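# Hang the power strip on two wall screws

## Task

Mount the power strip on the two screws through its keyhole slots, oriented so each slot's narrow end is uppermost, and leave it hanging level with nothing but the screws supporting it.

## Robot and tools

Robot and frames. Two six-joint arms, left_arm (base near y=+0.513 m) and right_arm (base near y=-0.442 m), each carrying a 16-motor, four-digit hand: a right hand on right_arm, a mirrored left hand on left_arm. Scene frame: origin at table-top height halfway between the nominal bases, +x out over the table, +z up, left_arm on the +y side. Each arm's reported hand pose, velocities and targets use that arm's own base frame. Fixed cameras and the table use the scene frame. Hand point axes: +z runs along the straight fingers toward the tips, +y points out of the palm face, +x crosses the palm away from the thumb on the right hand and toward the thumb on the left. A mast sticks out near the wrist on the palm side and can strike things.

The 48-number row (shared by execute_actions and move). One flat list covers both arms; every value lies in [-1, 1]. Slots 1-6: left_arm dx, dy, dz, rx, ry, rz. Slots 7-22: left hand motor goals in this order: index_mcp, index_abd, index_pip, index_dip, middle_mcp, middle_abd, middle_pip, middle_dip, ring_mcp, ring_abd, ring_pip, ring_dip, thumb_cmc, thumb_axl, thumb_mcp, thumb_ipl. Slot 23 current_limit, slot 24 speed. Slots 25-48 repeat that layout for right_arm. The six pose numbers are an offset, not a pose: counted from the arm's Hand target at the moment the action or move begins, along that arm's base axes, with 1.0 = 0.6 m or 180 degrees; rx, ry, rz form a single rotation vector turning about the Hand target position. Within one action every row counts from that same start, but each new action or call starts afresh, so sending an offset twice moves twice. Six zeros re-request the current Hand target. Hand numbers are absolute goal angles scaled between each hinge's stops; toward -1 the mcp, pip and dip joints curl toward the palm (straight at about +0.75, +0.58, +0.70), abd straight at 0.00, thumb_cmc straight at +0.71. A 0 is a real goal, so to keep a hand unchanged copy back its hand_goal, hand_current_limit and hand_speed. current_limit maps -1..+1 to 0..550 mA (never below 11 mA); speed gives (speed+1)/2 of 8.5 rad/s. Initial values: +0.4 and -0.6.

Tools.
- execute_actions(actions, cameras): actions is a list of actions, each a table of up to 15 rows played at 1/30 s per row; a short table keeps its last row to fill 15 steps. Images return only if actions is empty or cameras names them.
- move(target, speed, blend, stop_force, zero, blocking, cameras): straight-line paths for both hands toward one row, or up to 15 rows, all offsets taken from the Hand targets at the move's start (not chained). speed in m/s, 0.002 to 3.6, default 0.25 (turning capped at twice that in rad/s), one value or one per target. blend in m rounds corners. stop_force in N, 3 to 120, ends an arm's path when its wrist sensor feels that much push; zero (default true) re-zeroes before moving. blocking=false returns after about 0.5 s but is not allowed with stop_force. Paths take at least 0.5 s and at most 10 s and do not avoid obstacles.
- wait(seconds 0-10, cameras): lets time pass holding commands.
- stop(cameras): brakes a running move.
- zoom_image(camera, region [x0,y0,x1,y1] pixels, at most 504x504): closer look at the newest image of cam_head_left, cam_head_right, cam_high, cam_low, cam_left_wrist or cam_right_wrist (all 896x504).
- zero_wrist_force(arm): re-zeroes that arm's force sensor.
- read_manual(section "licences"): licence texts only.
- finished_scene(scene 1): ends the scene for good; the strip must stay hung without help.

Reading results. end_effector_position is in metres, orientation as end_effector_quat_wxyz, velocities in m/s and rad/s, all in the arm's base frame. Hand target is the last commanded pose after clipping; the hand often rests a little short of it, and the next command re-requests it. Wrist force and torque are along the hand point axes, with a third line giving the peak since the previous report; a push on a surface shows as force coming into the arm. Per-motor lists in the motor order: hand_goal, hand_measured, hand_current_ma, hand_state (moving, goal, blocked, overload). A move adds a move: line such as done, off_target, moving, held or fault, plus limits=paced or limits=held. MOTOR HOT warns of heating; an OVER-TEMPERATURE FAULT brakes the arm for 30-60 s. After a HAND FAULT line, the remaining robot calls in that same reply are skipped.

Cautions. Each step the commanded orientation is clipped to within 32 degrees of the measured one. The arms are stiff: aiming even slightly beyond a firm contact can trigger a fault, stopping that arm for 10 s when external force nears 150 N or a joint hits its torque limit (wrist joints only about 15-16 N m, so a held weight far out is risky). Approach slowly and use stop_force for contacts, leaving it out when backing off. A finger motor at 495 mA or more for 5 s shuts down for 10 s. Keep the arms apart: the clearance check does not always prevent contact, and a press between arms can fail the scene. Do not route a hand near its own base. Do not drop the strip, release it while moving, or let it leave the table; a loose object may occasionally be nudged by the scene.

Each tool is called after ">>>" as name(argument=value, ...) on one line, values as JSON.

## Session

>>> execute_actions(actions=[])

Scene clock: 0.00 s.
left_arm: end_effector_position=(+0.1405, -0.4083, +0.3445) hand_goal=(+0.754, +0.000, +0.576, +0.696, +0.754, +0.000, +0.576, +0.696, +0.754, +0.000, +0.576, +0.696, +0.714, +0.678, +0.226, +0.168) hand_measured=(+0.754, +0.000, +0.576, +0.696, +0.754, +0.000, +0.576, +0.696, +0.754, +0.000, +0.576, +0.696, +0.714, +0.678, +0.226, +0.168) hand_current_ma=(+0, +0, +0, +0, +0, +0, +0, +0, +0, +0, +0, +0, +0, +0, +0, +0) hand_state=(goal, goal, goal, goal, goal, goal, goal, goal, goal, goal, goal, goal, goal, goal, goal, goal) hand_current_limit=0.40 hand_speed=-0.60 end_effector_quat_wxyz=(-0.467, -0.585, +0.657, -0.089) | right_arm: end_effector_position=(+0.2473, -0.3986, +0.1794) hand_goal=(+0.754, +0.000, +0.576, +0.696, +0.754, +0.000, +0.576, +0.696, +0.754, +0.000, +0.576, +0.696, +0.714, +0.678, +0.226, +0.168) hand_measured=(+0.754, +0.000, +0.576, +0.696, +0.754, +0.000, +0.576, +0.696, +0.754, +0.000, +0.576, +0.696, +0.714, +0.678, +0.226, +0.168) hand_current_ma=(+0, +0, +0, +0, +0, +0, +0, +0, +0, +0, +0, +0, +0, +0, +0, +0) hand_state=(goal, goal, goal, goal, goal, goal, goal, goal, goal, goal, goal, goal, goal, goal, goal, goal) hand_current_limit=0.40 hand_speed=-0.60 end_effector_quat_wxyz=(-0.401, +0.880, +0.243, -0.071)
Joint positions: left_arm=[2.781 -1.422 -2.044 -1.663 0.642 -3.176] | right_arm=[-1.243 -1.283 1.537 -0.991 -1.658 -0.173]
Joint velocities: within noise
Joint torques (N m): no reading
Wrist force (N): no reading
Wrist torque (N m): no reading
Wrist force, peak (N): no reading
Hand target: left_arm +0.1405, -0.4083, +0.3445; -0.467, -0.585, +0.657, -0.089 | right_arm +0.2473, -0.3986, +0.1794; -0.401, +0.880, +0.243, -0.071

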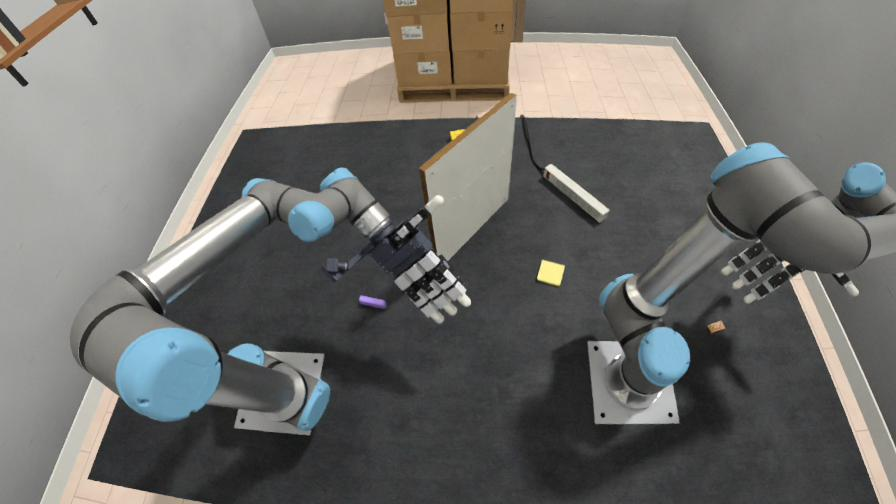

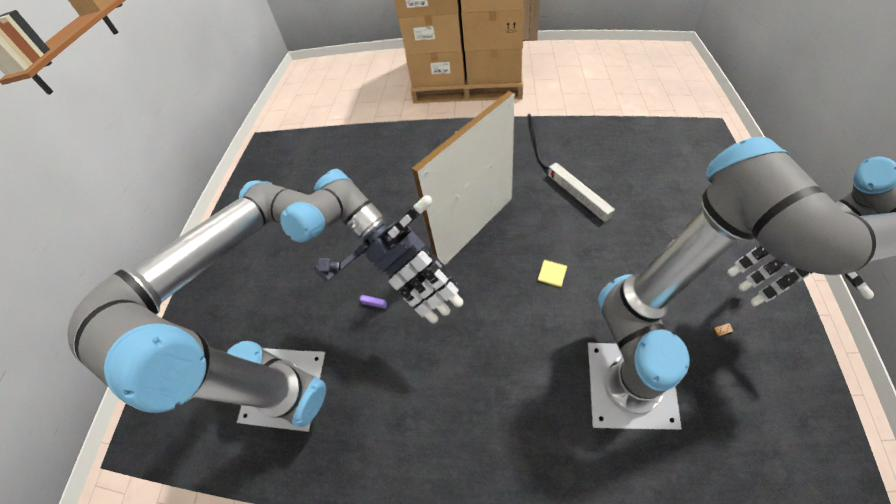

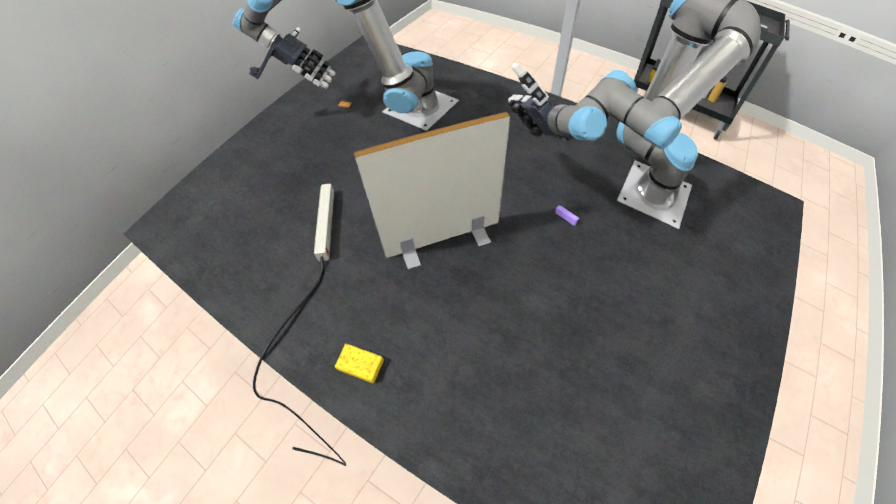

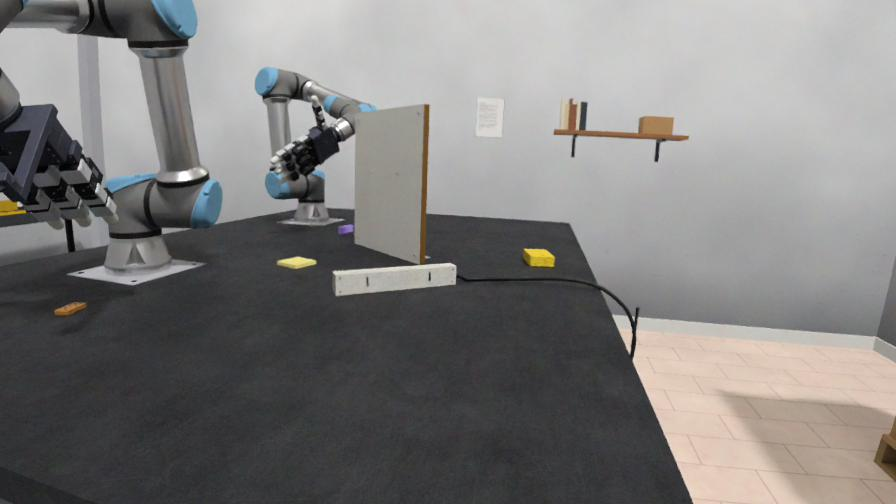

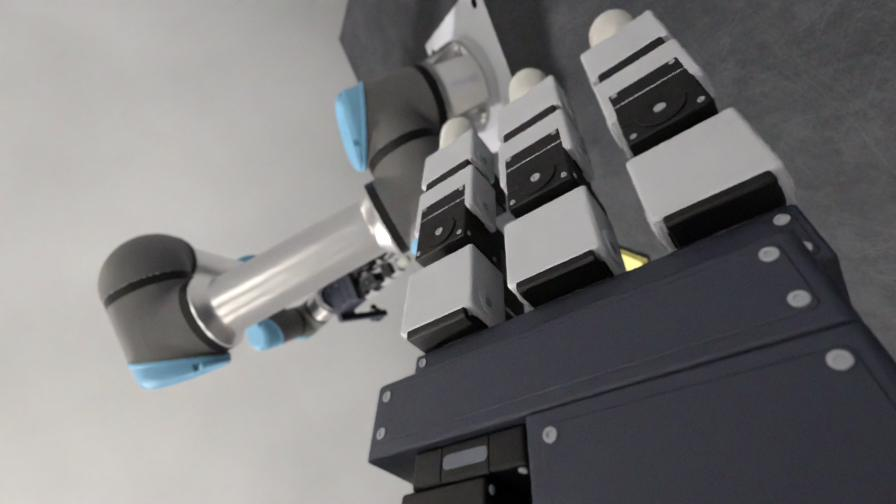

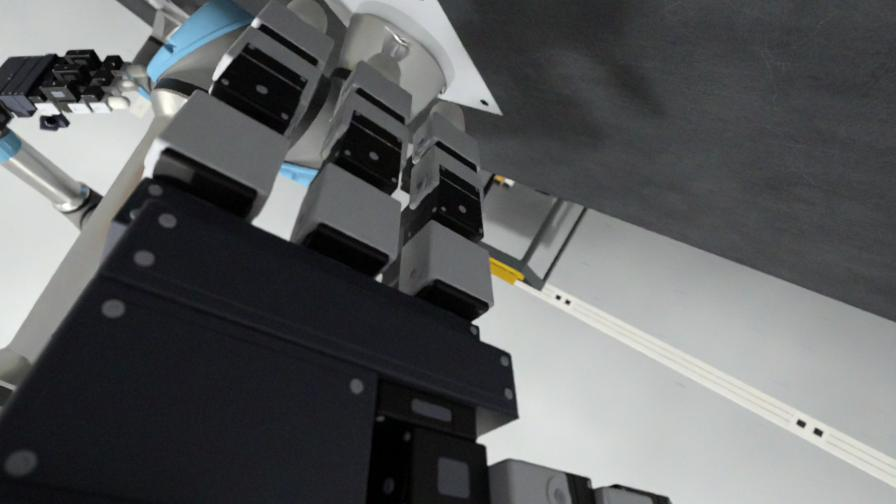

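>>> zoom_image(camera="cam_head_left", region=[400, 80, 640, 300])

>>> zoom_image(camera="cam_head_right", region=[400, 80, 640, 300])

>>> zoom_image(camera="cam_low", region=[260, 80, 500, 320])

>>> zoom_image(camera="cam_high", region=[280, 80, 560, 300])

Scaled by 2.100 from the camera's 896x504 image, which has a finer 1280x720 frame.

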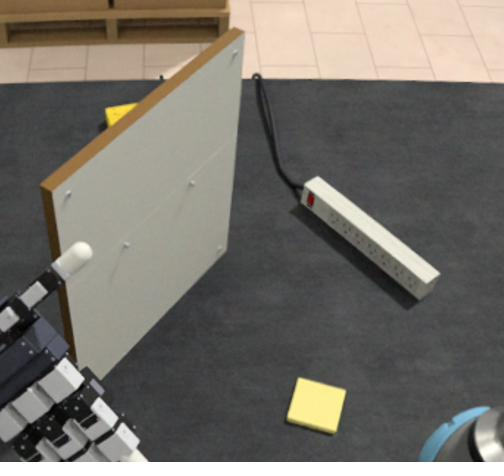

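Scaled by 2.100 from the camera's 896x504 image, which has a finer 1280x720 frame.

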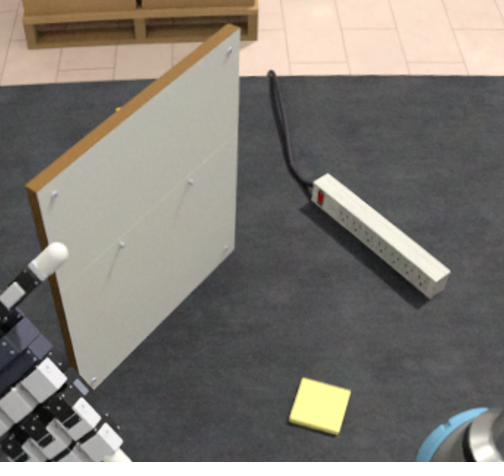

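Scaled by 2.100 from the camera's 896x504 image, which has a finer 1280x720 frame.

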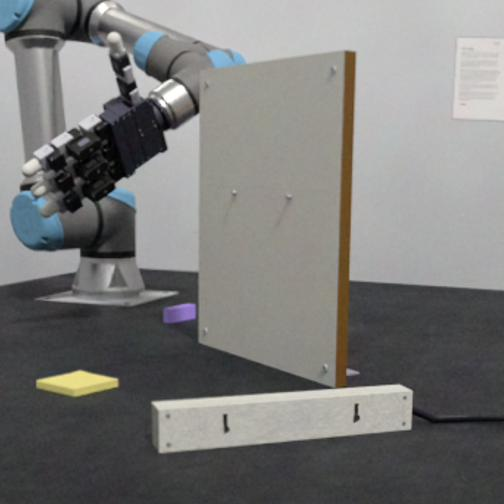

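Scaled by 1.800 from the camera's 896x504 image, which has a finer 1280x720 frame.

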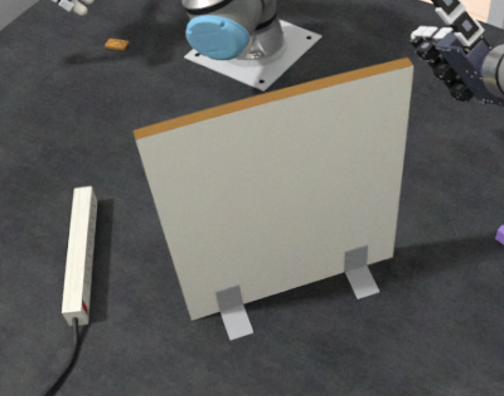

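>>> zoom_image(camera="cam_low", region=[325, 255, 465, 305])

>>> zoom_image(camera="cam_low", region=[340, 95, 440, 275])

>>> zoom_image(camera="cam_head_left", region=[530, 150, 630, 240])

>>> zoom_image(camera="cam_head_right", region=[530, 150, 630, 240])

>>> zoom_image(camera="cam_high", region=[290, 170, 370, 280])

>>> zoom_image(camera="cam_head_left", region=[410, 80, 530, 270])

>>> zoom_image(camera="cam_head_right", region=[410, 80, 530, 270])

Scaled by 3.600 from the camera's 896x504 image, which has a finer 1280x720 frame.

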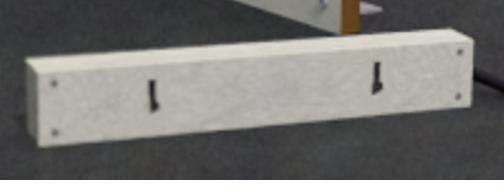

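Scaled by 2.800 from the camera's 896x504 image, which has a finer 1280x720 frame.

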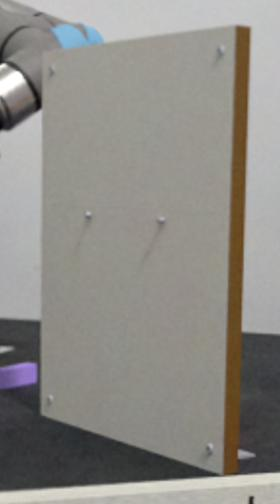

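Scaled by 5.040 from the camera's 896x504 image, which has a finer 1280x720 frame.

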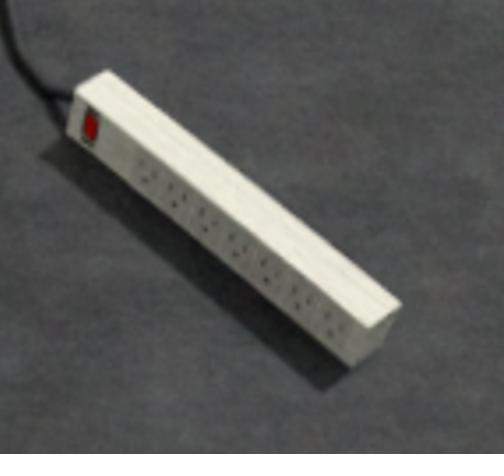

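Scaled by 5.040 from the camera's 896x504 image, which has a finer 1280x720 frame.

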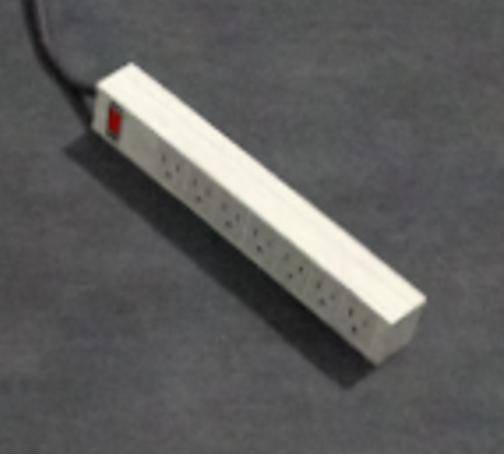

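Scaled by 4.582 from the camera's 896x504 image, which has a finer 1280x720 frame.

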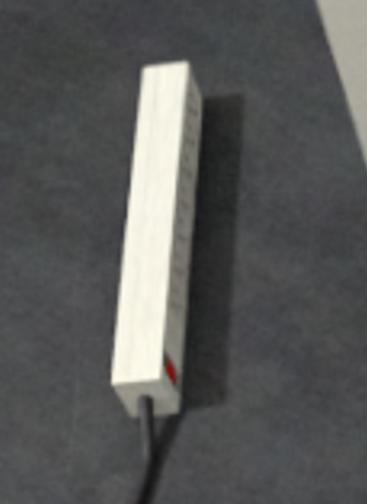

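Scaled by 2.653 from the camera's 896x504 image, which has a finer 1280x720 frame.

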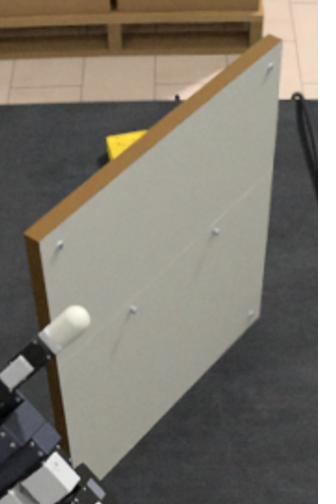

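Scaled by 2.653 from the camera's 896x504 image, which has a finer 1280x720 frame.

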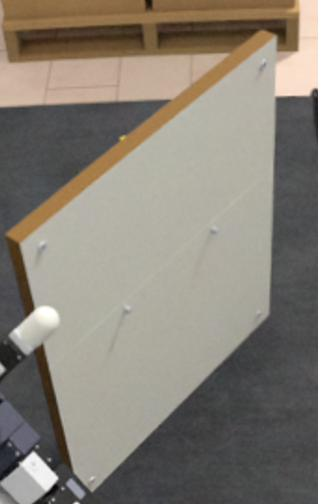

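>>> zoom_image(camera="cam_low", region=[350, 262, 390, 302])

>>> zoom_image(camera="cam_low", region=[410, 257, 450, 297])

>>> zoom_image(camera="cam_low", region=[360, 150, 410, 200])

Scaled by 12.600 from the camera's 896x504 image, which has a finer 1280x720 frame.

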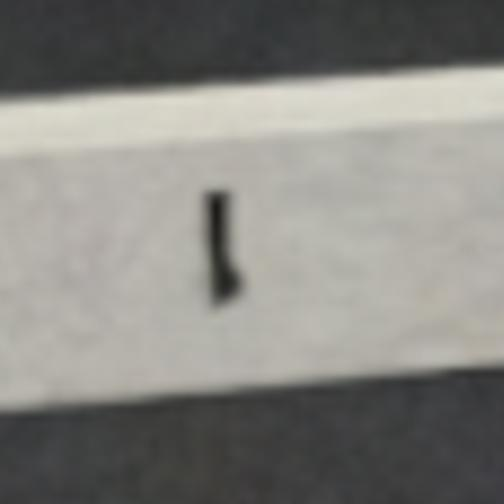

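Scaled by 12.600 from the camera's 896x504 image, which has a finer 1280x720 frame.

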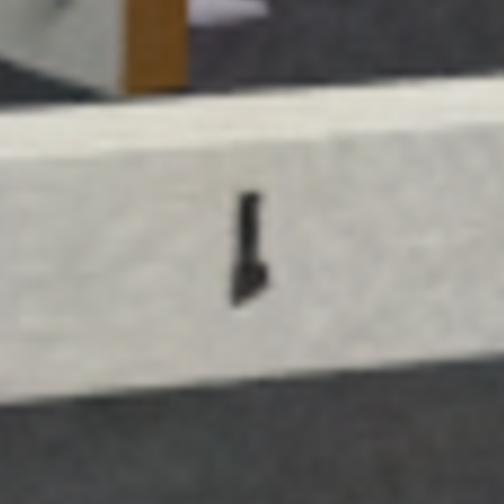

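Scaled by 10.080 from the camera's 896x504 image, which has a finer 1280x720 frame.

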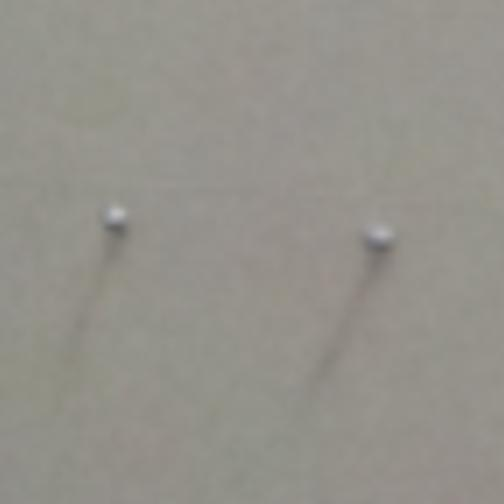

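>>> move(target=[0,0,0,0,0,0, 0.754,0,0.576,0.696,0.754,0,0.576,0.696,0.754,0,0.576,0.696,0.714,0.678,0.226,0.168,0.4,-0.6, 0.3715,0.205,0.1055,0.0771,-0.1220,-0.1448, 0.685,0,-0.547,0.855,0.685,0,-0.547,0.855,0.685,0,-0.547,0.855,-0.857,0.677,0.09,-0.0486,0.4,-0.6], speed=0.35)

Scene clock: 19.83 s.
left_arm: end_effector_position=(+0.1405, -0.4083, +0.3445) hand_goal=(+0.754, +0.000, +0.576, +0.696, +0.754, +0.000, +0.576, +0.696, +0.754, +0.000, +0.576, +0.696, +0.714, +0.678, +0.226, +0.168) hand_measured=(+0.754, +0.000, +0.576, +0.696, +0.756, +0.000, +0.576, +0.696, +0.754, +0.000, +0.576, +0.696, +0.716, +0.678, +0.226, +0.168) hand_current_ma=(+0, +0, +0, +0, +0, +0, +0, +0, +0, +0, +0, +0, +0, +0, +0, +0) hand_state=(goal, goal, goal, goal, goal, goal, goal, goal, goal, goal, goal, goal, goal, goal, goal, goal) hand_current_limit=0.40 hand_speed=-0.60 end_effector_quat_wxyz=(-0.467, -0.585, +0.657, -0.089) | right_arm: end_effector_position=(+0.4702, -0.2756, +0.2427) hand_goal=(+0.686, +0.000, -0.546, +0.856, +0.686, +0.000, -0.546, +0.856, +0.686, +0.000, -0.546, +0.856, -0.856, +0.678, +0.090, -0.048) hand_measured=(+0.680, +0.000, -0.542, +0.854, +0.680, +0.000, -0.542, +0.854, +0.680, +0.000, -0.542, +0.854, -0.842, +0.678, +0.090, -0.046) hand_current_ma=(-1, +0, +0, +0, -1, +0, +0, +0, -1, +0, +0, +0, +3, +0, +0, +0) hand_state=(goal, goal, goal, goal, goal, goal, goal, goal, goal, goal, goal, goal, goal, goal, goal, goal) hand_current_limit=0.40 hand_speed=-0.60 end_effector_quat_wxyz=(-0.455, +0.856, +0.118, +0.217)
Joint positions: left_arm=[2.781 -1.422 -2.044 -1.663 0.642 -3.176] | right_arm=[-1.047 -1.309 1.484 -0.873 -0.872 -0.088]
Joint torques (N m): left_arm=[0.89 13.37 19.26 1.71 -1.58 0.05] | right_arm=[10.11 -39.94 -12.58 -2.36 2.57 1.72]
Wrist force (N): left_arm=[-0.4 0.2 0.1] | right_arm=[-0.5 0.1 -0.3]
Wrist torque (N m): left_arm=[0.03 0.06 -0.05] | right_arm=[0.12 0.01 0.03]
Wrist force, peak (N): left_arm=[-0.9 0.0 -0.1] | right_arm=[-2.3 -0.3 0.4]
Hand target: left_arm +0.1405, -0.4083, +0.3445; -0.467, -0.585, +0.657, -0.089 | right_arm +0.4702, -0.2756, +0.2427; -0.455, +0.856, +0.118, +0.217
Off the commanded pose: left_arm 0.000 m, 0 deg | right_arm 0.000 m, 0 deg.
move: done

>>> move(target=[0,0,0,0,0,0, 0.754,0,0.576,0.696,0.754,0,0.576,0.696,0.754,0,0.576,0.696,0.714,0.678,0.226,0.168,0.4,-0.6, 0.3325,0.316,0.157,0.2110,-0.0152,-0.1940, 0.685,0,-0.547,0.855,0.685,0,-0.547,0.855,0.685,0,-0.547,0.855,-0.857,0.677,0.09,-0.0486,0.4,-0.6], speed=0.5)

>>> move(target=[0,0,0,0,0,0, 0.754,0,0.576,0.696,0.754,0,0.576,0.696,0.754,0,0.576,0.696,0.714,0.678,0.226,0.168,0.4,-0.6, 0.1388,0.1657,-0.0572,0.1476,0.0825,-0.1887, 0.685,0,-0.547,0.855,0.685,0,-0.547,0.855,0.685,0,-0.547,0.855,-0.857,0.677,0.09,-0.0486,0.4,-0.6], speed=0.5, cameras=["cam_head_left","cam_low"])

Scene clock: 24.03 s.
left_arm: end_effector_position=(+0.1405, -0.4083, +0.3445) hand_goal=(+0.754, +0.000, +0.576, +0.696, +0.754, +0.000, +0.576, +0.696, +0.754, +0.000, +0.576, +0.696, +0.714, +0.678, +0.226, +0.168) hand_measured=(+0.754, +0.000, +0.576, +0.696, +0.756, +0.000, +0.576, +0.696, +0.754, +0.000, +0.576, +0.696, +0.716, +0.678, +0.226, +0.168) hand_current_ma=(+0, +0, +0, +0, +0, +0, +0, +0, +0, +0, +0, +0, +0, +0, +0, +0) hand_state=(goal, goal, goal, goal, goal, goal, goal, goal, goal, goal, goal, goal, goal, goal, goal, goal) hand_current_limit=0.40 hand_speed=-0.60 end_effector_quat_wxyz=(-0.467, -0.585, +0.657, -0.089) | right_arm: end_effector_position=(+0.6697, -0.0860, +0.3369) hand_goal=(+0.686, +0.000, -0.546, +0.856, +0.686, +0.000, -0.546, +0.856, +0.686, +0.000, -0.546, +0.856, -0.856, +0.678, +0.090, -0.048) hand_measured=(+0.680, +0.000, -0.544, +0.854, +0.680, +0.000, -0.544, +0.854, +0.680, +0.000, -0.544, +0.854, -0.844, +0.678, +0.090, -0.046) hand_current_ma=(-1, +0, +0, +0, -1, +0, +0, +0, -1, +0, +0, +0, +3, +0, +0, +0) hand_state=(goal, goal, goal, goal, goal, goal, goal, goal, goal, goal, goal, goal, goal, goal, goal, goal) hand_current_limit=0.40 hand_speed=-0.60 end_effector_quat_wxyz=(+0.617, -0.654, +0.205, -0.387)
Joint positions: left_arm=[2.781 -1.422 -2.044 -1.663 0.642 -3.176] | right_arm=[-0.698 -1.311 1.489 -0.535 0.176 0.096]
Joint torques (N m): left_arm=[0.9 13.25 19.66 1.78 -1.7 -0.02] | right_arm=[10.24 -26.46 -24.36 0.93 2.06 -2.11]
Wrist force (N): left_arm=[-0.3 0.1 -0.1] | right_arm=[-0.1 0.1 -1.6]
Wrist torque (N m): left_arm=[0.02 0.04 -0.04] | right_arm=[0.08 0.17 0.18]
Wrist force, peak (N): left_arm=[-0.7 0.3 0.0] | right_arm=[-0.1 0.2 -1.9]
Hand target: left_arm +0.1405, -0.4083, +0.3445; -0.467, -0.585, +0.657, -0.089 | right_arm +0.6697, -0.0860, +0.3369; +0.617, -0.654, +0.205, -0.387
Off the commanded pose: left_arm 0.000 m, 0 deg | right_arm 0.000 m, 0 deg.
move: done

Scene clock: 25.70 s.
left_arm: end_effector_position=(+0.1405, -0.4083, +0.3445) hand_goal=(+0.754, +0.000, +0.576, +0.696, +0.754, +0.000, +0.576, +0.696, +0.754, +0.000, +0.576, +0.696, +0.714, +0.678, +0.226, +0.168) hand_measured=(+0.754, +0.000, +0.576, +0.696, +0.756, +0.000, +0.576, +0.696, +0.754, +0.000, +0.576, +0.696, +0.716, +0.678, +0.226, +0.168) hand_current_ma=(+0, +0, +0, +0, +0, +0, +0, +0, +0, +0, +0, +0, +0, +0, +0, +0) hand_state=(goal, goal, goal, goal, goal, goal, goal, goal, goal, goal, goal, goal, goal, goal, goal, goal) hand_current_limit=0.40 hand_speed=-0.60 end_effector_quat_wxyz=(-0.467, -0.585, +0.657, -0.089) | right_arm: end_effector_position=(+0.7530, +0.0134, +0.3026) hand_goal=(+0.686, +0.000, -0.546, +0.856, +0.686, +0.000, -0.546, +0.856, +0.686, +0.000, -0.546, +0.856, -0.856, +0.678, +0.090, -0.048) hand_measured=(+0.680, +0.000, -0.544, +0.854, +0.680, +0.000, -0.544, +0.854, +0.680, +0.000, -0.544, +0.854, -0.852, +0.678, +0.090, -0.046) hand_current_ma=(-1, +0, +0, +0, -1, +0, +0, +0, -1, +0, +0, +0, +0, +0, +0, +0) hand_state=(goal, goal, goal, goal, goal, goal, goal, goal, goal, goal, goal, goal, goal, goal, goal, goal) hand_current_limit=0.40 hand_speed=-0.60 end_effector_quat_wxyz=(+0.579, -0.453, +0.543, -0.406)
Joint positions: left_arm=[2.781 -1.422 -2.044 -1.663 0.642 -3.176] | right_arm=[-0.348 -1.257 1.484 -0.227 1.138 0.263]
Joint torques (N m): left_arm=[1.61 14.11 19.5 1.7 -1.59 -0.05] | right_arm=[9.51 -28.66 -25.85 0.67 1.14 1.64]
Wrist force (N): left_arm=[-0.5 0.1 0.2] | right_arm=[0.4 0.0 -1.6]
Wrist torque (N m): left_arm=[0.01 0.05 -0.04] | right_arm=[0.03 0.17 0.06]
Wrist force, peak (N): left_arm=[-0.7 0.1 0.1] | right_arm=[0.1 0.1 -2.3]
Hand target: left_arm +0.1405, -0.4083, +0.3445; -0.467, -0.585, +0.657, -0.089 | right_arm +0.7530, +0.0134, +0.3026; +0.579, -0.453, +0.543, -0.406
Off the commanded pose: left_arm 0.000 m, 0 deg | right_arm 0.000 m, 0 deg.
move: done
Images, in order (width x height): cam_head_left 896x504, cam_low 896x504.

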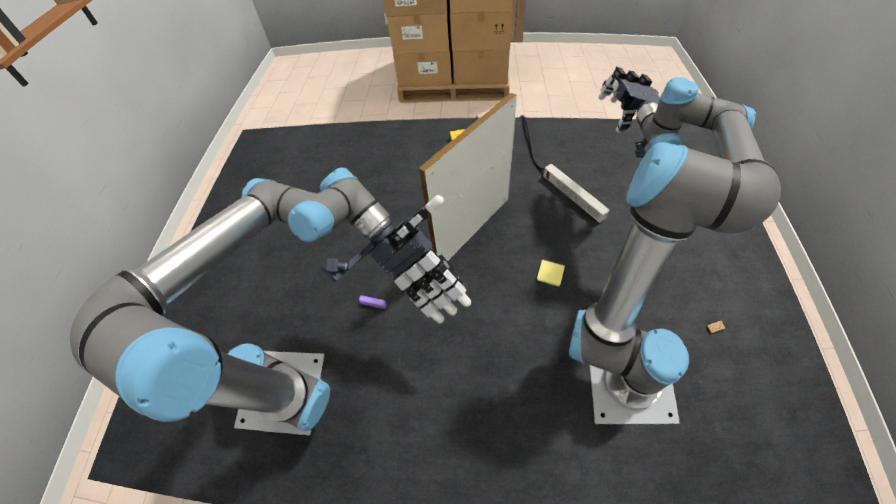

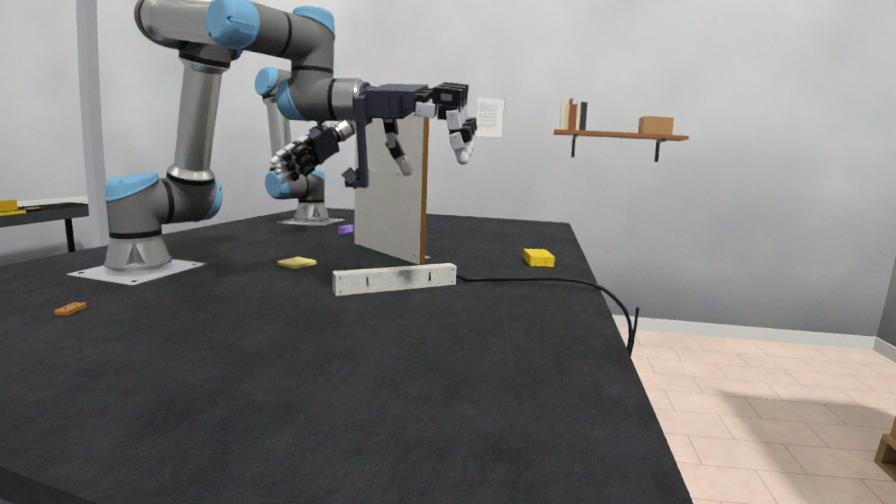

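>>> move(target=[0,0,0,0,0,0, 0.754,0,0.576,0.696,0.754,0,0.576,0.696,0.754,0,0.576,0.696,0.714,0.678,0.226,0.168,0.4,-0.6, -0.064,0.0843,-0.12,0.0310,0.0940,-0.1443, 0.685,0,-0.547,0.855,0.685,0,-0.547,0.855,0.685,0,-0.547,0.855,-0.857,0.677,0.09,-0.0486,0.4,-0.6], speed=0.4)

>>> move(target=[0,0,0,0,0,0, 0.754,0,0.576,0.696,0.754,0,0.576,0.696,0.754,0,0.576,0.696,0.714,0.678,0.226,0.168,0.4,-0.6, -0.1137,0.051,-0.07,-0.0702,0.0673,-0.1266, 0.685,0,-0.547,0.855,0.685,0,-0.547,0.855,0.685,0,-0.547,0.855,-0.857,0.677,0.09,-0.0486,0.4,-0.6], speed=0.4, cameras=["all"])

Scene clock: 27.53 s.
left_arm: end_effector_position=(+0.1405, -0.4083, +0.3445) hand_goal=(+0.754, +0.000, +0.576, +0.696, +0.754, +0.000, +0.576, +0.696, +0.754, +0.000, +0.576, +0.696, +0.714, +0.678, +0.226, +0.168) hand_measured=(+0.754, +0.000, +0.576, +0.696, +0.756, +0.000, +0.576, +0.696, +0.754, +0.000, +0.576, +0.696, +0.716, +0.678, +0.226, +0.168) hand_current_ma=(+0, +0, +0, +0, +0, +0, +0, +0, +0, +0, +0, +0, +0, +0, +0, +0) hand_state=(goal, goal, goal, goal, goal, goal, goal, goal, goal, goal, goal, goal, goal, goal, goal, goal) hand_current_limit=0.40 hand_speed=-0.60 end_effector_quat_wxyz=(-0.467, -0.585, +0.657, -0.089) | right_arm: end_effector_position=(+0.7146, +0.0640, +0.2306) hand_goal=(+0.686, +0.000, -0.546, +0.856, +0.686, +0.000, -0.546, +0.856, +0.686, +0.000, -0.546, +0.856, -0.856, +0.678, +0.090, -0.048) hand_measured=(+0.680, +0.000, -0.544, +0.854, +0.680, +0.000, -0.544, +0.854, +0.680, +0.000, -0.544, +0.854, -0.854, +0.678, +0.090, -0.046) hand_current_ma=(-1, +0, +0, +0, -1, +0, +0, +0, -1, +0, +0, +0, +0, +0, +0, +0) hand_state=(goal, goal, goal, goal, goal, goal, goal, goal, goal, goal, goal, goal, goal, goal, goal, goal) hand_current_limit=0.40 hand_speed=-0.60 end_effector_quat_wxyz=(+0.409, -0.346, +0.728, -0.428)
Joint positions: left_arm=[2.781 -1.422 -2.044 -1.663 0.642 -3.176] | right_arm=[-0.087 -1.2 1.443 0.072 1.835 0.403]
Joint torques (N m): left_arm=[1.6 13.5 20.28 1.66 -1.57 -0.02] | right_arm=[9.74 -29.79 -24.91 1.12 1.34 1.62]
Wrist force (N): left_arm=[-0.4 0.0 0.2] | right_arm=[0.5 -0.3 -1.2]
Wrist torque (N m): left_arm=[0.00 0.05 -0.03] | right_arm=[0.02 0.09 0.04]
Wrist force, peak (N): left_arm=[-0.7 0.1 0.3] | right_arm=[0.5 -0.3 -1.9]
Hand target: left_arm +0.1405, -0.4083, +0.3445; -0.467, -0.585, +0.657, -0.089 | right_arm +0.7146, +0.0640, +0.2306; +0.409, -0.346, +0.728, -0.428
Off the commanded pose: left_arm 0.000 m, 0 deg | right_arm 0.000 m, 0 deg.
move: done

Scene clock: 29.07 s.
left_arm: end_effector_position=(+0.1405, -0.4083, +0.3445) hand_goal=(+0.754, +0.000, +0.576, +0.696, +0.754, +0.000, +0.576, +0.696, +0.754, +0.000, +0.576, +0.696, +0.714, +0.678, +0.226, +0.168) hand_measured=(+0.754, +0.000, +0.576, +0.696, +0.756, +0.000, +0.576, +0.696, +0.754, +0.000, +0.576, +0.696, +0.716, +0.678, +0.226, +0.168) hand_current_ma=(+0, +0, +0, +0, +0, +0, +0, +0, +0, +0, +0, +0, +0, +0, +0, +0) hand_state=(goal, goal, goal, goal, goal, goal, goal, goal, goal, goal, goal, goal, goal, goal, goal, goal) hand_current_limit=0.40 hand_speed=-0.60 end_effector_quat_wxyz=(-0.467, -0.585, +0.657, -0.089) | right_arm: end_effector_position=(+0.6464, +0.0946, +0.1886) hand_goal=(+0.686, +0.000, -0.546, +0.856, +0.686, +0.000, -0.546, +0.856, +0.686, +0.000, -0.546, +0.856, -0.856, +0.678, +0.090, -0.048) hand_measured=(+0.680, +0.000, -0.544, +0.854, +0.680, +0.000, -0.544, +0.854, +0.680, +0.000, -0.544, +0.854, -0.852, +0.678, +0.090, -0.046) hand_current_ma=(-1, +0, +0, +0, -1, +0, +0, +0, -1, +0, +0, +0, +0, +0, +0, +0) hand_state=(goal, goal, goal, goal, goal, goal, goal, goal, goal, goal, goal, goal, goal, goal, goal, goal) hand_current_limit=0.40 hand_speed=-0.60 end_effector_quat_wxyz=(+0.198, -0.282, +0.769, -0.538)
Joint positions: left_arm=[2.781 -1.422 -2.044 -1.663 0.642 -3.176] | right_arm=[0.17 -1.035 1.292 0.363 2.513 0.526]
Joint torques (N m): left_arm=[2.07 13.45 19.75 1.87 -1.83 -0.03] | right_arm=[10.44 -36.73 -22.62 2.41 2.59 1.67]
Wrist force (N): left_arm=[-0.5 0.1 0.0] | right_arm=[0.2 -0.3 -1.1]
Wrist torque (N m): left_arm=[0.01 0.05 -0.04] | right_arm=[0.03 0.07 0.08]
Wrist force, peak (N): left_arm=[-0.7 -0.1 0.0] | right_arm=[1.0 0.8 -2.3]
Hand target: left_arm +0.1405, -0.4083, +0.3445; -0.467, -0.585, +0.657, -0.089 | right_arm +0.6464, +0.0946, +0.1886; +0.198, -0.282, +0.769, -0.538
Off the commanded pose: left_arm 0.000 m, 0 deg | right_arm 0.000 m, 0 deg.
move: done
camera_calibration:
cam_right_wrist: T_world_to_cam=[[0.456012, 0.669362, -0.586522, -0.216494], [-0.00139777, 0.659571, 0.751641, -0.250111], [0.889973, -0.341937, 0.301708, -0.472242], [0, 0, 0, 1]] pos_world=[0.518657, 0.148401, 0.203494]

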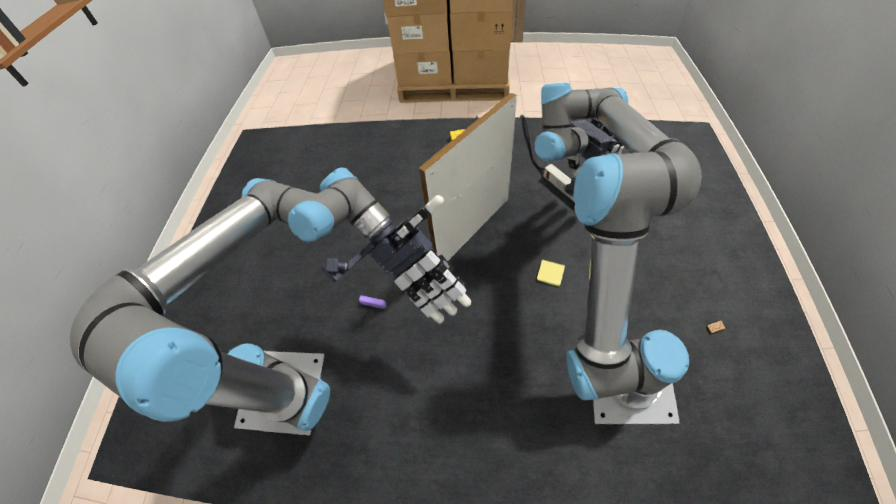

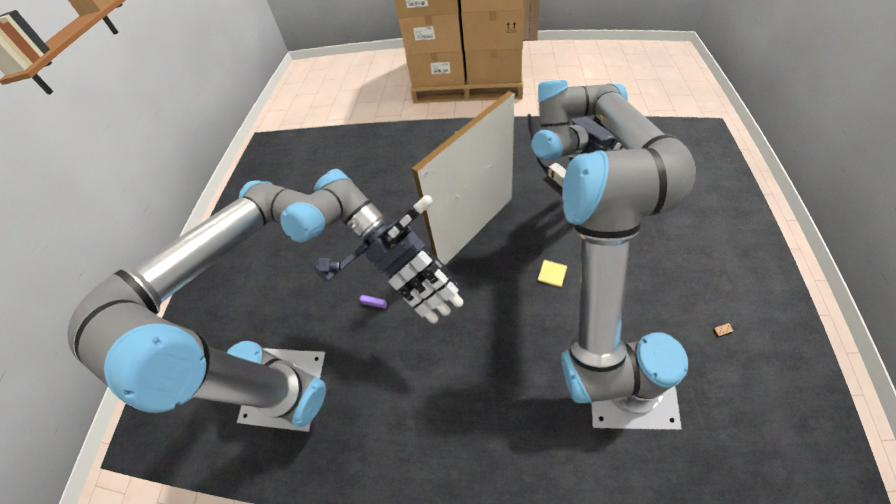

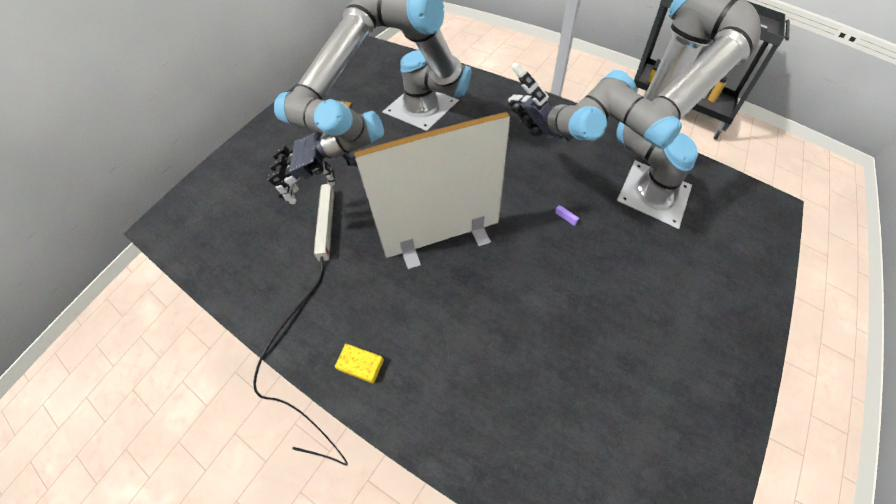

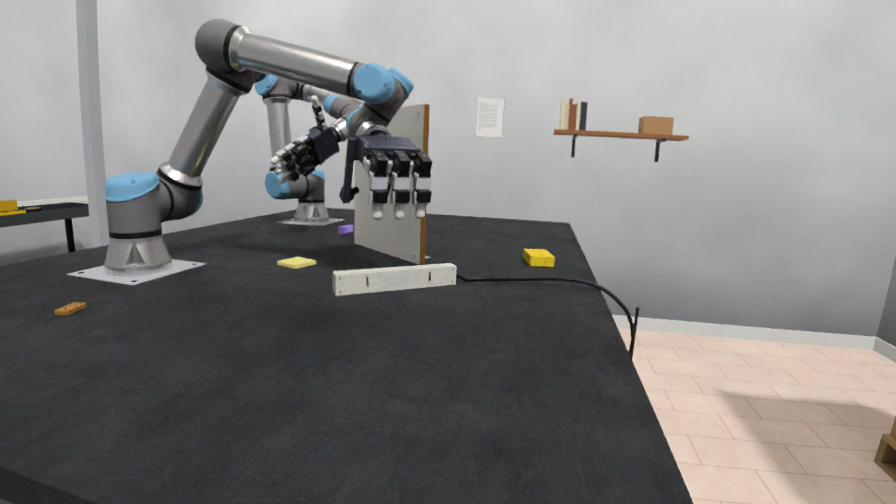

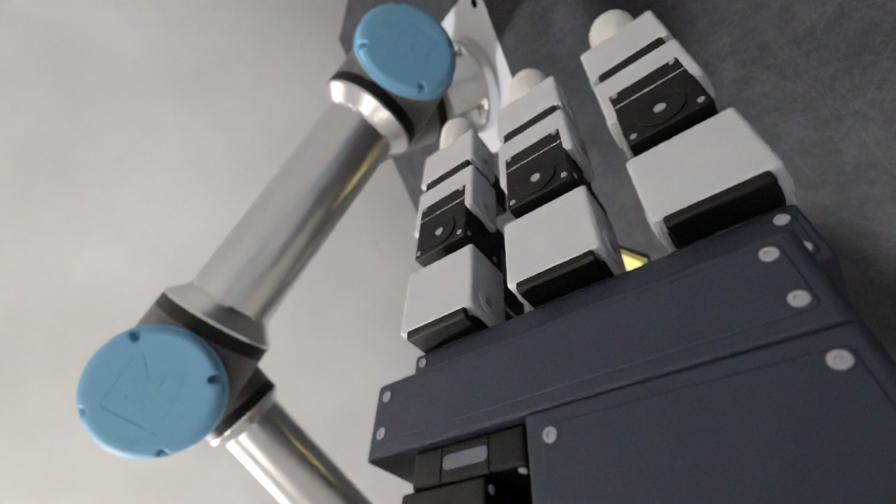

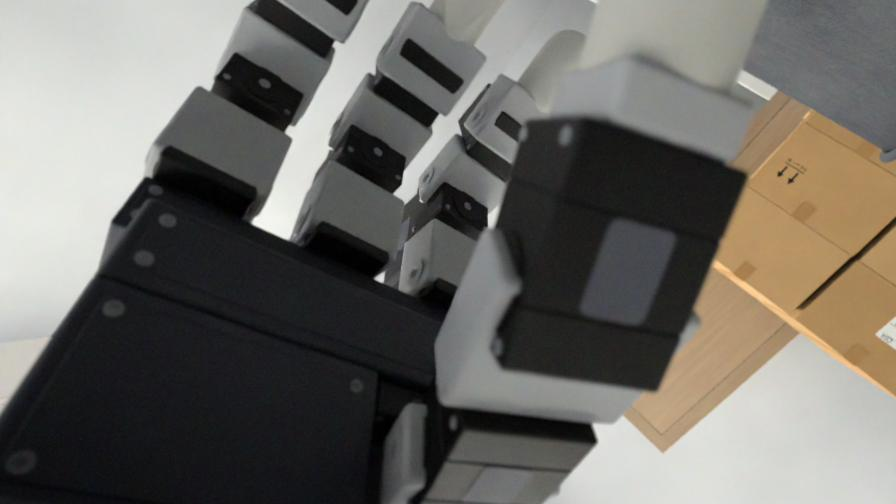

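>>> move(target=[0,0,0,0,0,0, 0.754,0,0.576,0.696,0.754,0,0.576,0.696,0.754,0,0.576,0.696,0.714,0.678,0.226,0.168,0.4,-0.6, 0.0289,0.0245,-0.156,0,0,0, 0.685,0,-0.547,0.855,0.685,0,-0.547,0.855,0.685,0,-0.547,0.855,-0.857,0.677,0.09,-0.0486,0.4,-0.6], speed=0.3, cameras=["cam_high","cam_low","cam_right_wrist"])

>>> zoom_image(camera="cam_low", region=[300, 180, 480, 320])

>>> zoom_image(camera="cam_high", region=[250, 140, 390, 280])

Scene clock: 30.83 s.
left_arm: end_effector_position=(+0.1405, -0.4083, +0.3445) hand_goal=(+0.754, +0.000, +0.576, +0.696, +0.754, +0.000, +0.576, +0.696, +0.754, +0.000, +0.576, +0.696, +0.714, +0.678, +0.226, +0.168) hand_measured=(+0.754, +0.000, +0.576, +0.696, +0.756, +0.000, +0.576, +0.696, +0.754, +0.000, +0.576, +0.696, +0.716, +0.678, +0.226, +0.168) hand_current_ma=(+0, +0, +0, +0, +0, +0, +0, +0, +0, +0, +0, +0, +0, +0, +0, +0) hand_state=(goal, goal, goal, goal, goal, goal, goal, goal, goal, goal, goal, goal, goal, goal, goal, goal) hand_current_limit=0.40 hand_speed=-0.60 end_effector_quat_wxyz=(-0.467, -0.585, +0.657, -0.089) | right_arm: end_effector_position=(+0.6637, +0.1093, +0.0951) hand_goal=(+0.686, +0.000, -0.546, +0.856, +0.686, +0.000, -0.546, +0.856, +0.686, +0.000, -0.546, +0.856, -0.856, +0.678, +0.090, -0.048) hand_measured=(+0.680, +0.000, -0.544, +0.854, +0.680, +0.000, -0.544, +0.854, +0.680, +0.000, -0.544, +0.854, -0.852, +0.678, +0.090, -0.046) hand_current_ma=(-1, +0, +0, +0, -1, +0, +0, +0, -1, +0, +0, +0, +0, +0, +0, +0) hand_state=(goal, goal, goal, goal, goal, goal, goal, goal, goal, goal, goal, goal, goal, goal, goal, goal) hand_current_limit=0.40 hand_speed=-0.60 end_effector_quat_wxyz=(+0.198, -0.282, +0.769, -0.538)
Joint positions: left_arm=[2.781 -1.422 -2.044 -1.663 0.642 -3.176] | right_arm=[0.19 -0.903 1.33 0.211 2.53 0.547]
Joint torques (N m): left_arm=[0.58 12.73 19.77 1.75 -1.66 0.09] | right_arm=[10.4 -38.76 -22.34 -0.83 2.51 -1.48]
Wrist force (N): left_arm=[-0.4 0.2 0.0] | right_arm=[0.2 0.1 -0.9]
Wrist torque (N m): left_arm=[0.04 0.04 -0.04] | right_arm=[0.06 0.06 0.08]
Wrist force, peak (N): left_arm=[-0.7 0.0 0.1] | right_arm=[0.4 -1.6 -1.2]
Hand target: left_arm +0.1405, -0.4083, +0.3445; -0.467, -0.585, +0.657, -0.089 | right_arm +0.6637, +0.1093, +0.0950; +0.198, -0.282, +0.769, -0.538
Off the commanded pose: left_arm 0.000 m, 0 deg | right_arm 0.000 m, 0 deg.
move: done
camera_calibration:
cam_right_wrist: T_world_to_cam=[[0.456131, 0.66933, -0.586465, -0.289114], [-0.00129045, 0.659511, 0.751694, -0.189632], [0.889912, -0.342114, 0.301687, -0.454458], [0, 0, 0, 1]] pos_world=[0.536057, 0.163101, 0.110094]
Images, in order (width x height): cam_high 896x504, cam_low 896x504, cam_right_wrist 896x504.

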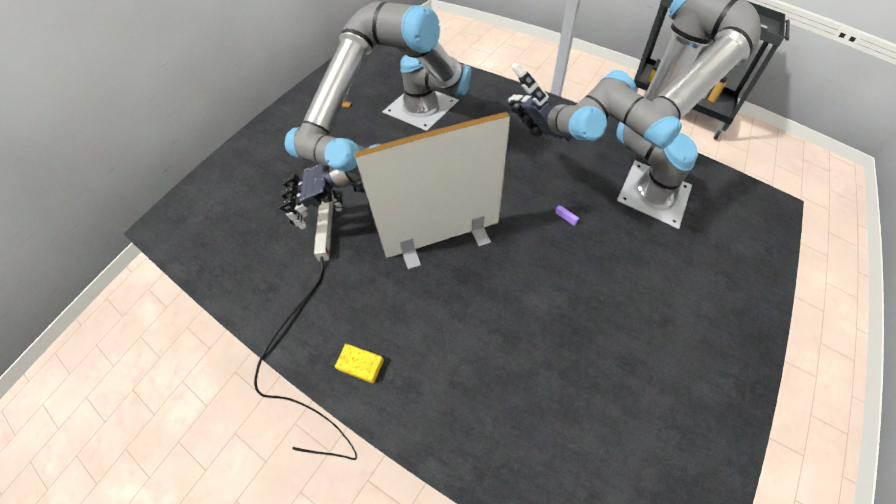

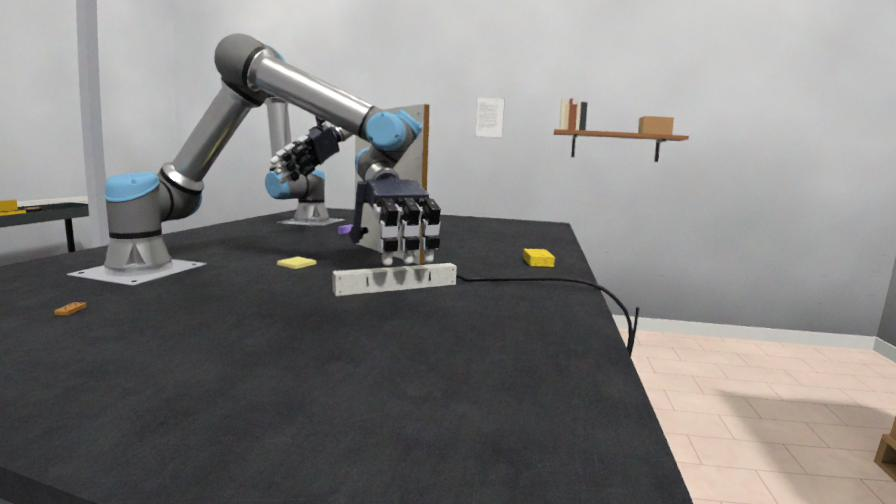

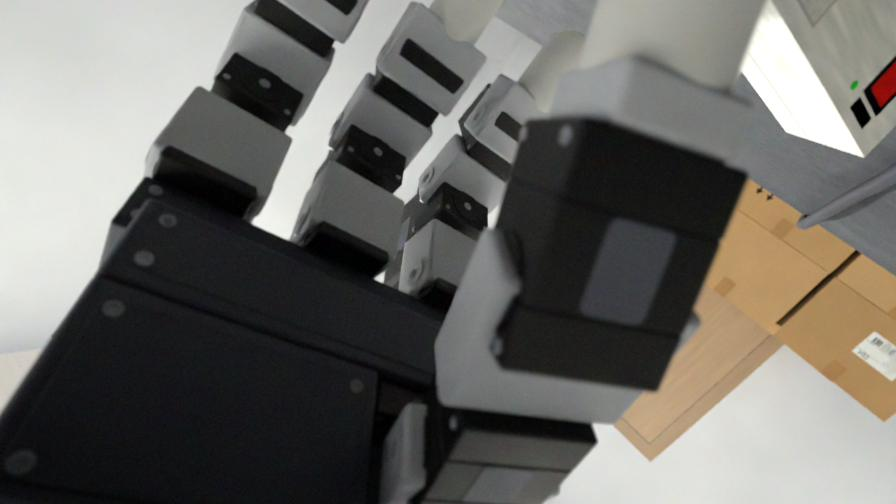

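Scaled by 2.800 from the camera's 896x504 image, which has a finer 1280x720 frame.

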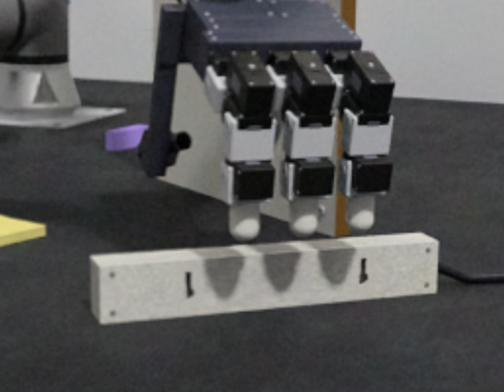

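Scaled by 3.600 from the camera's 896x504 image, which has a finer 1280x720 frame.

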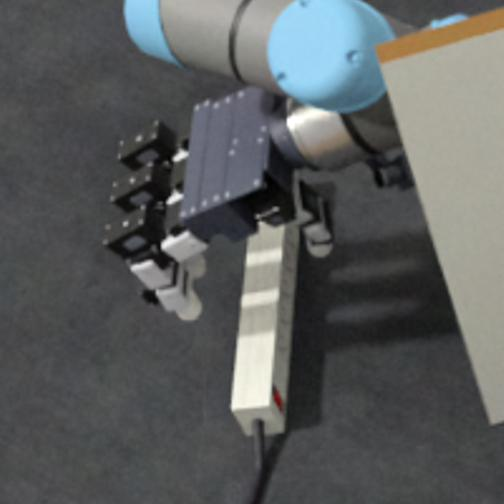

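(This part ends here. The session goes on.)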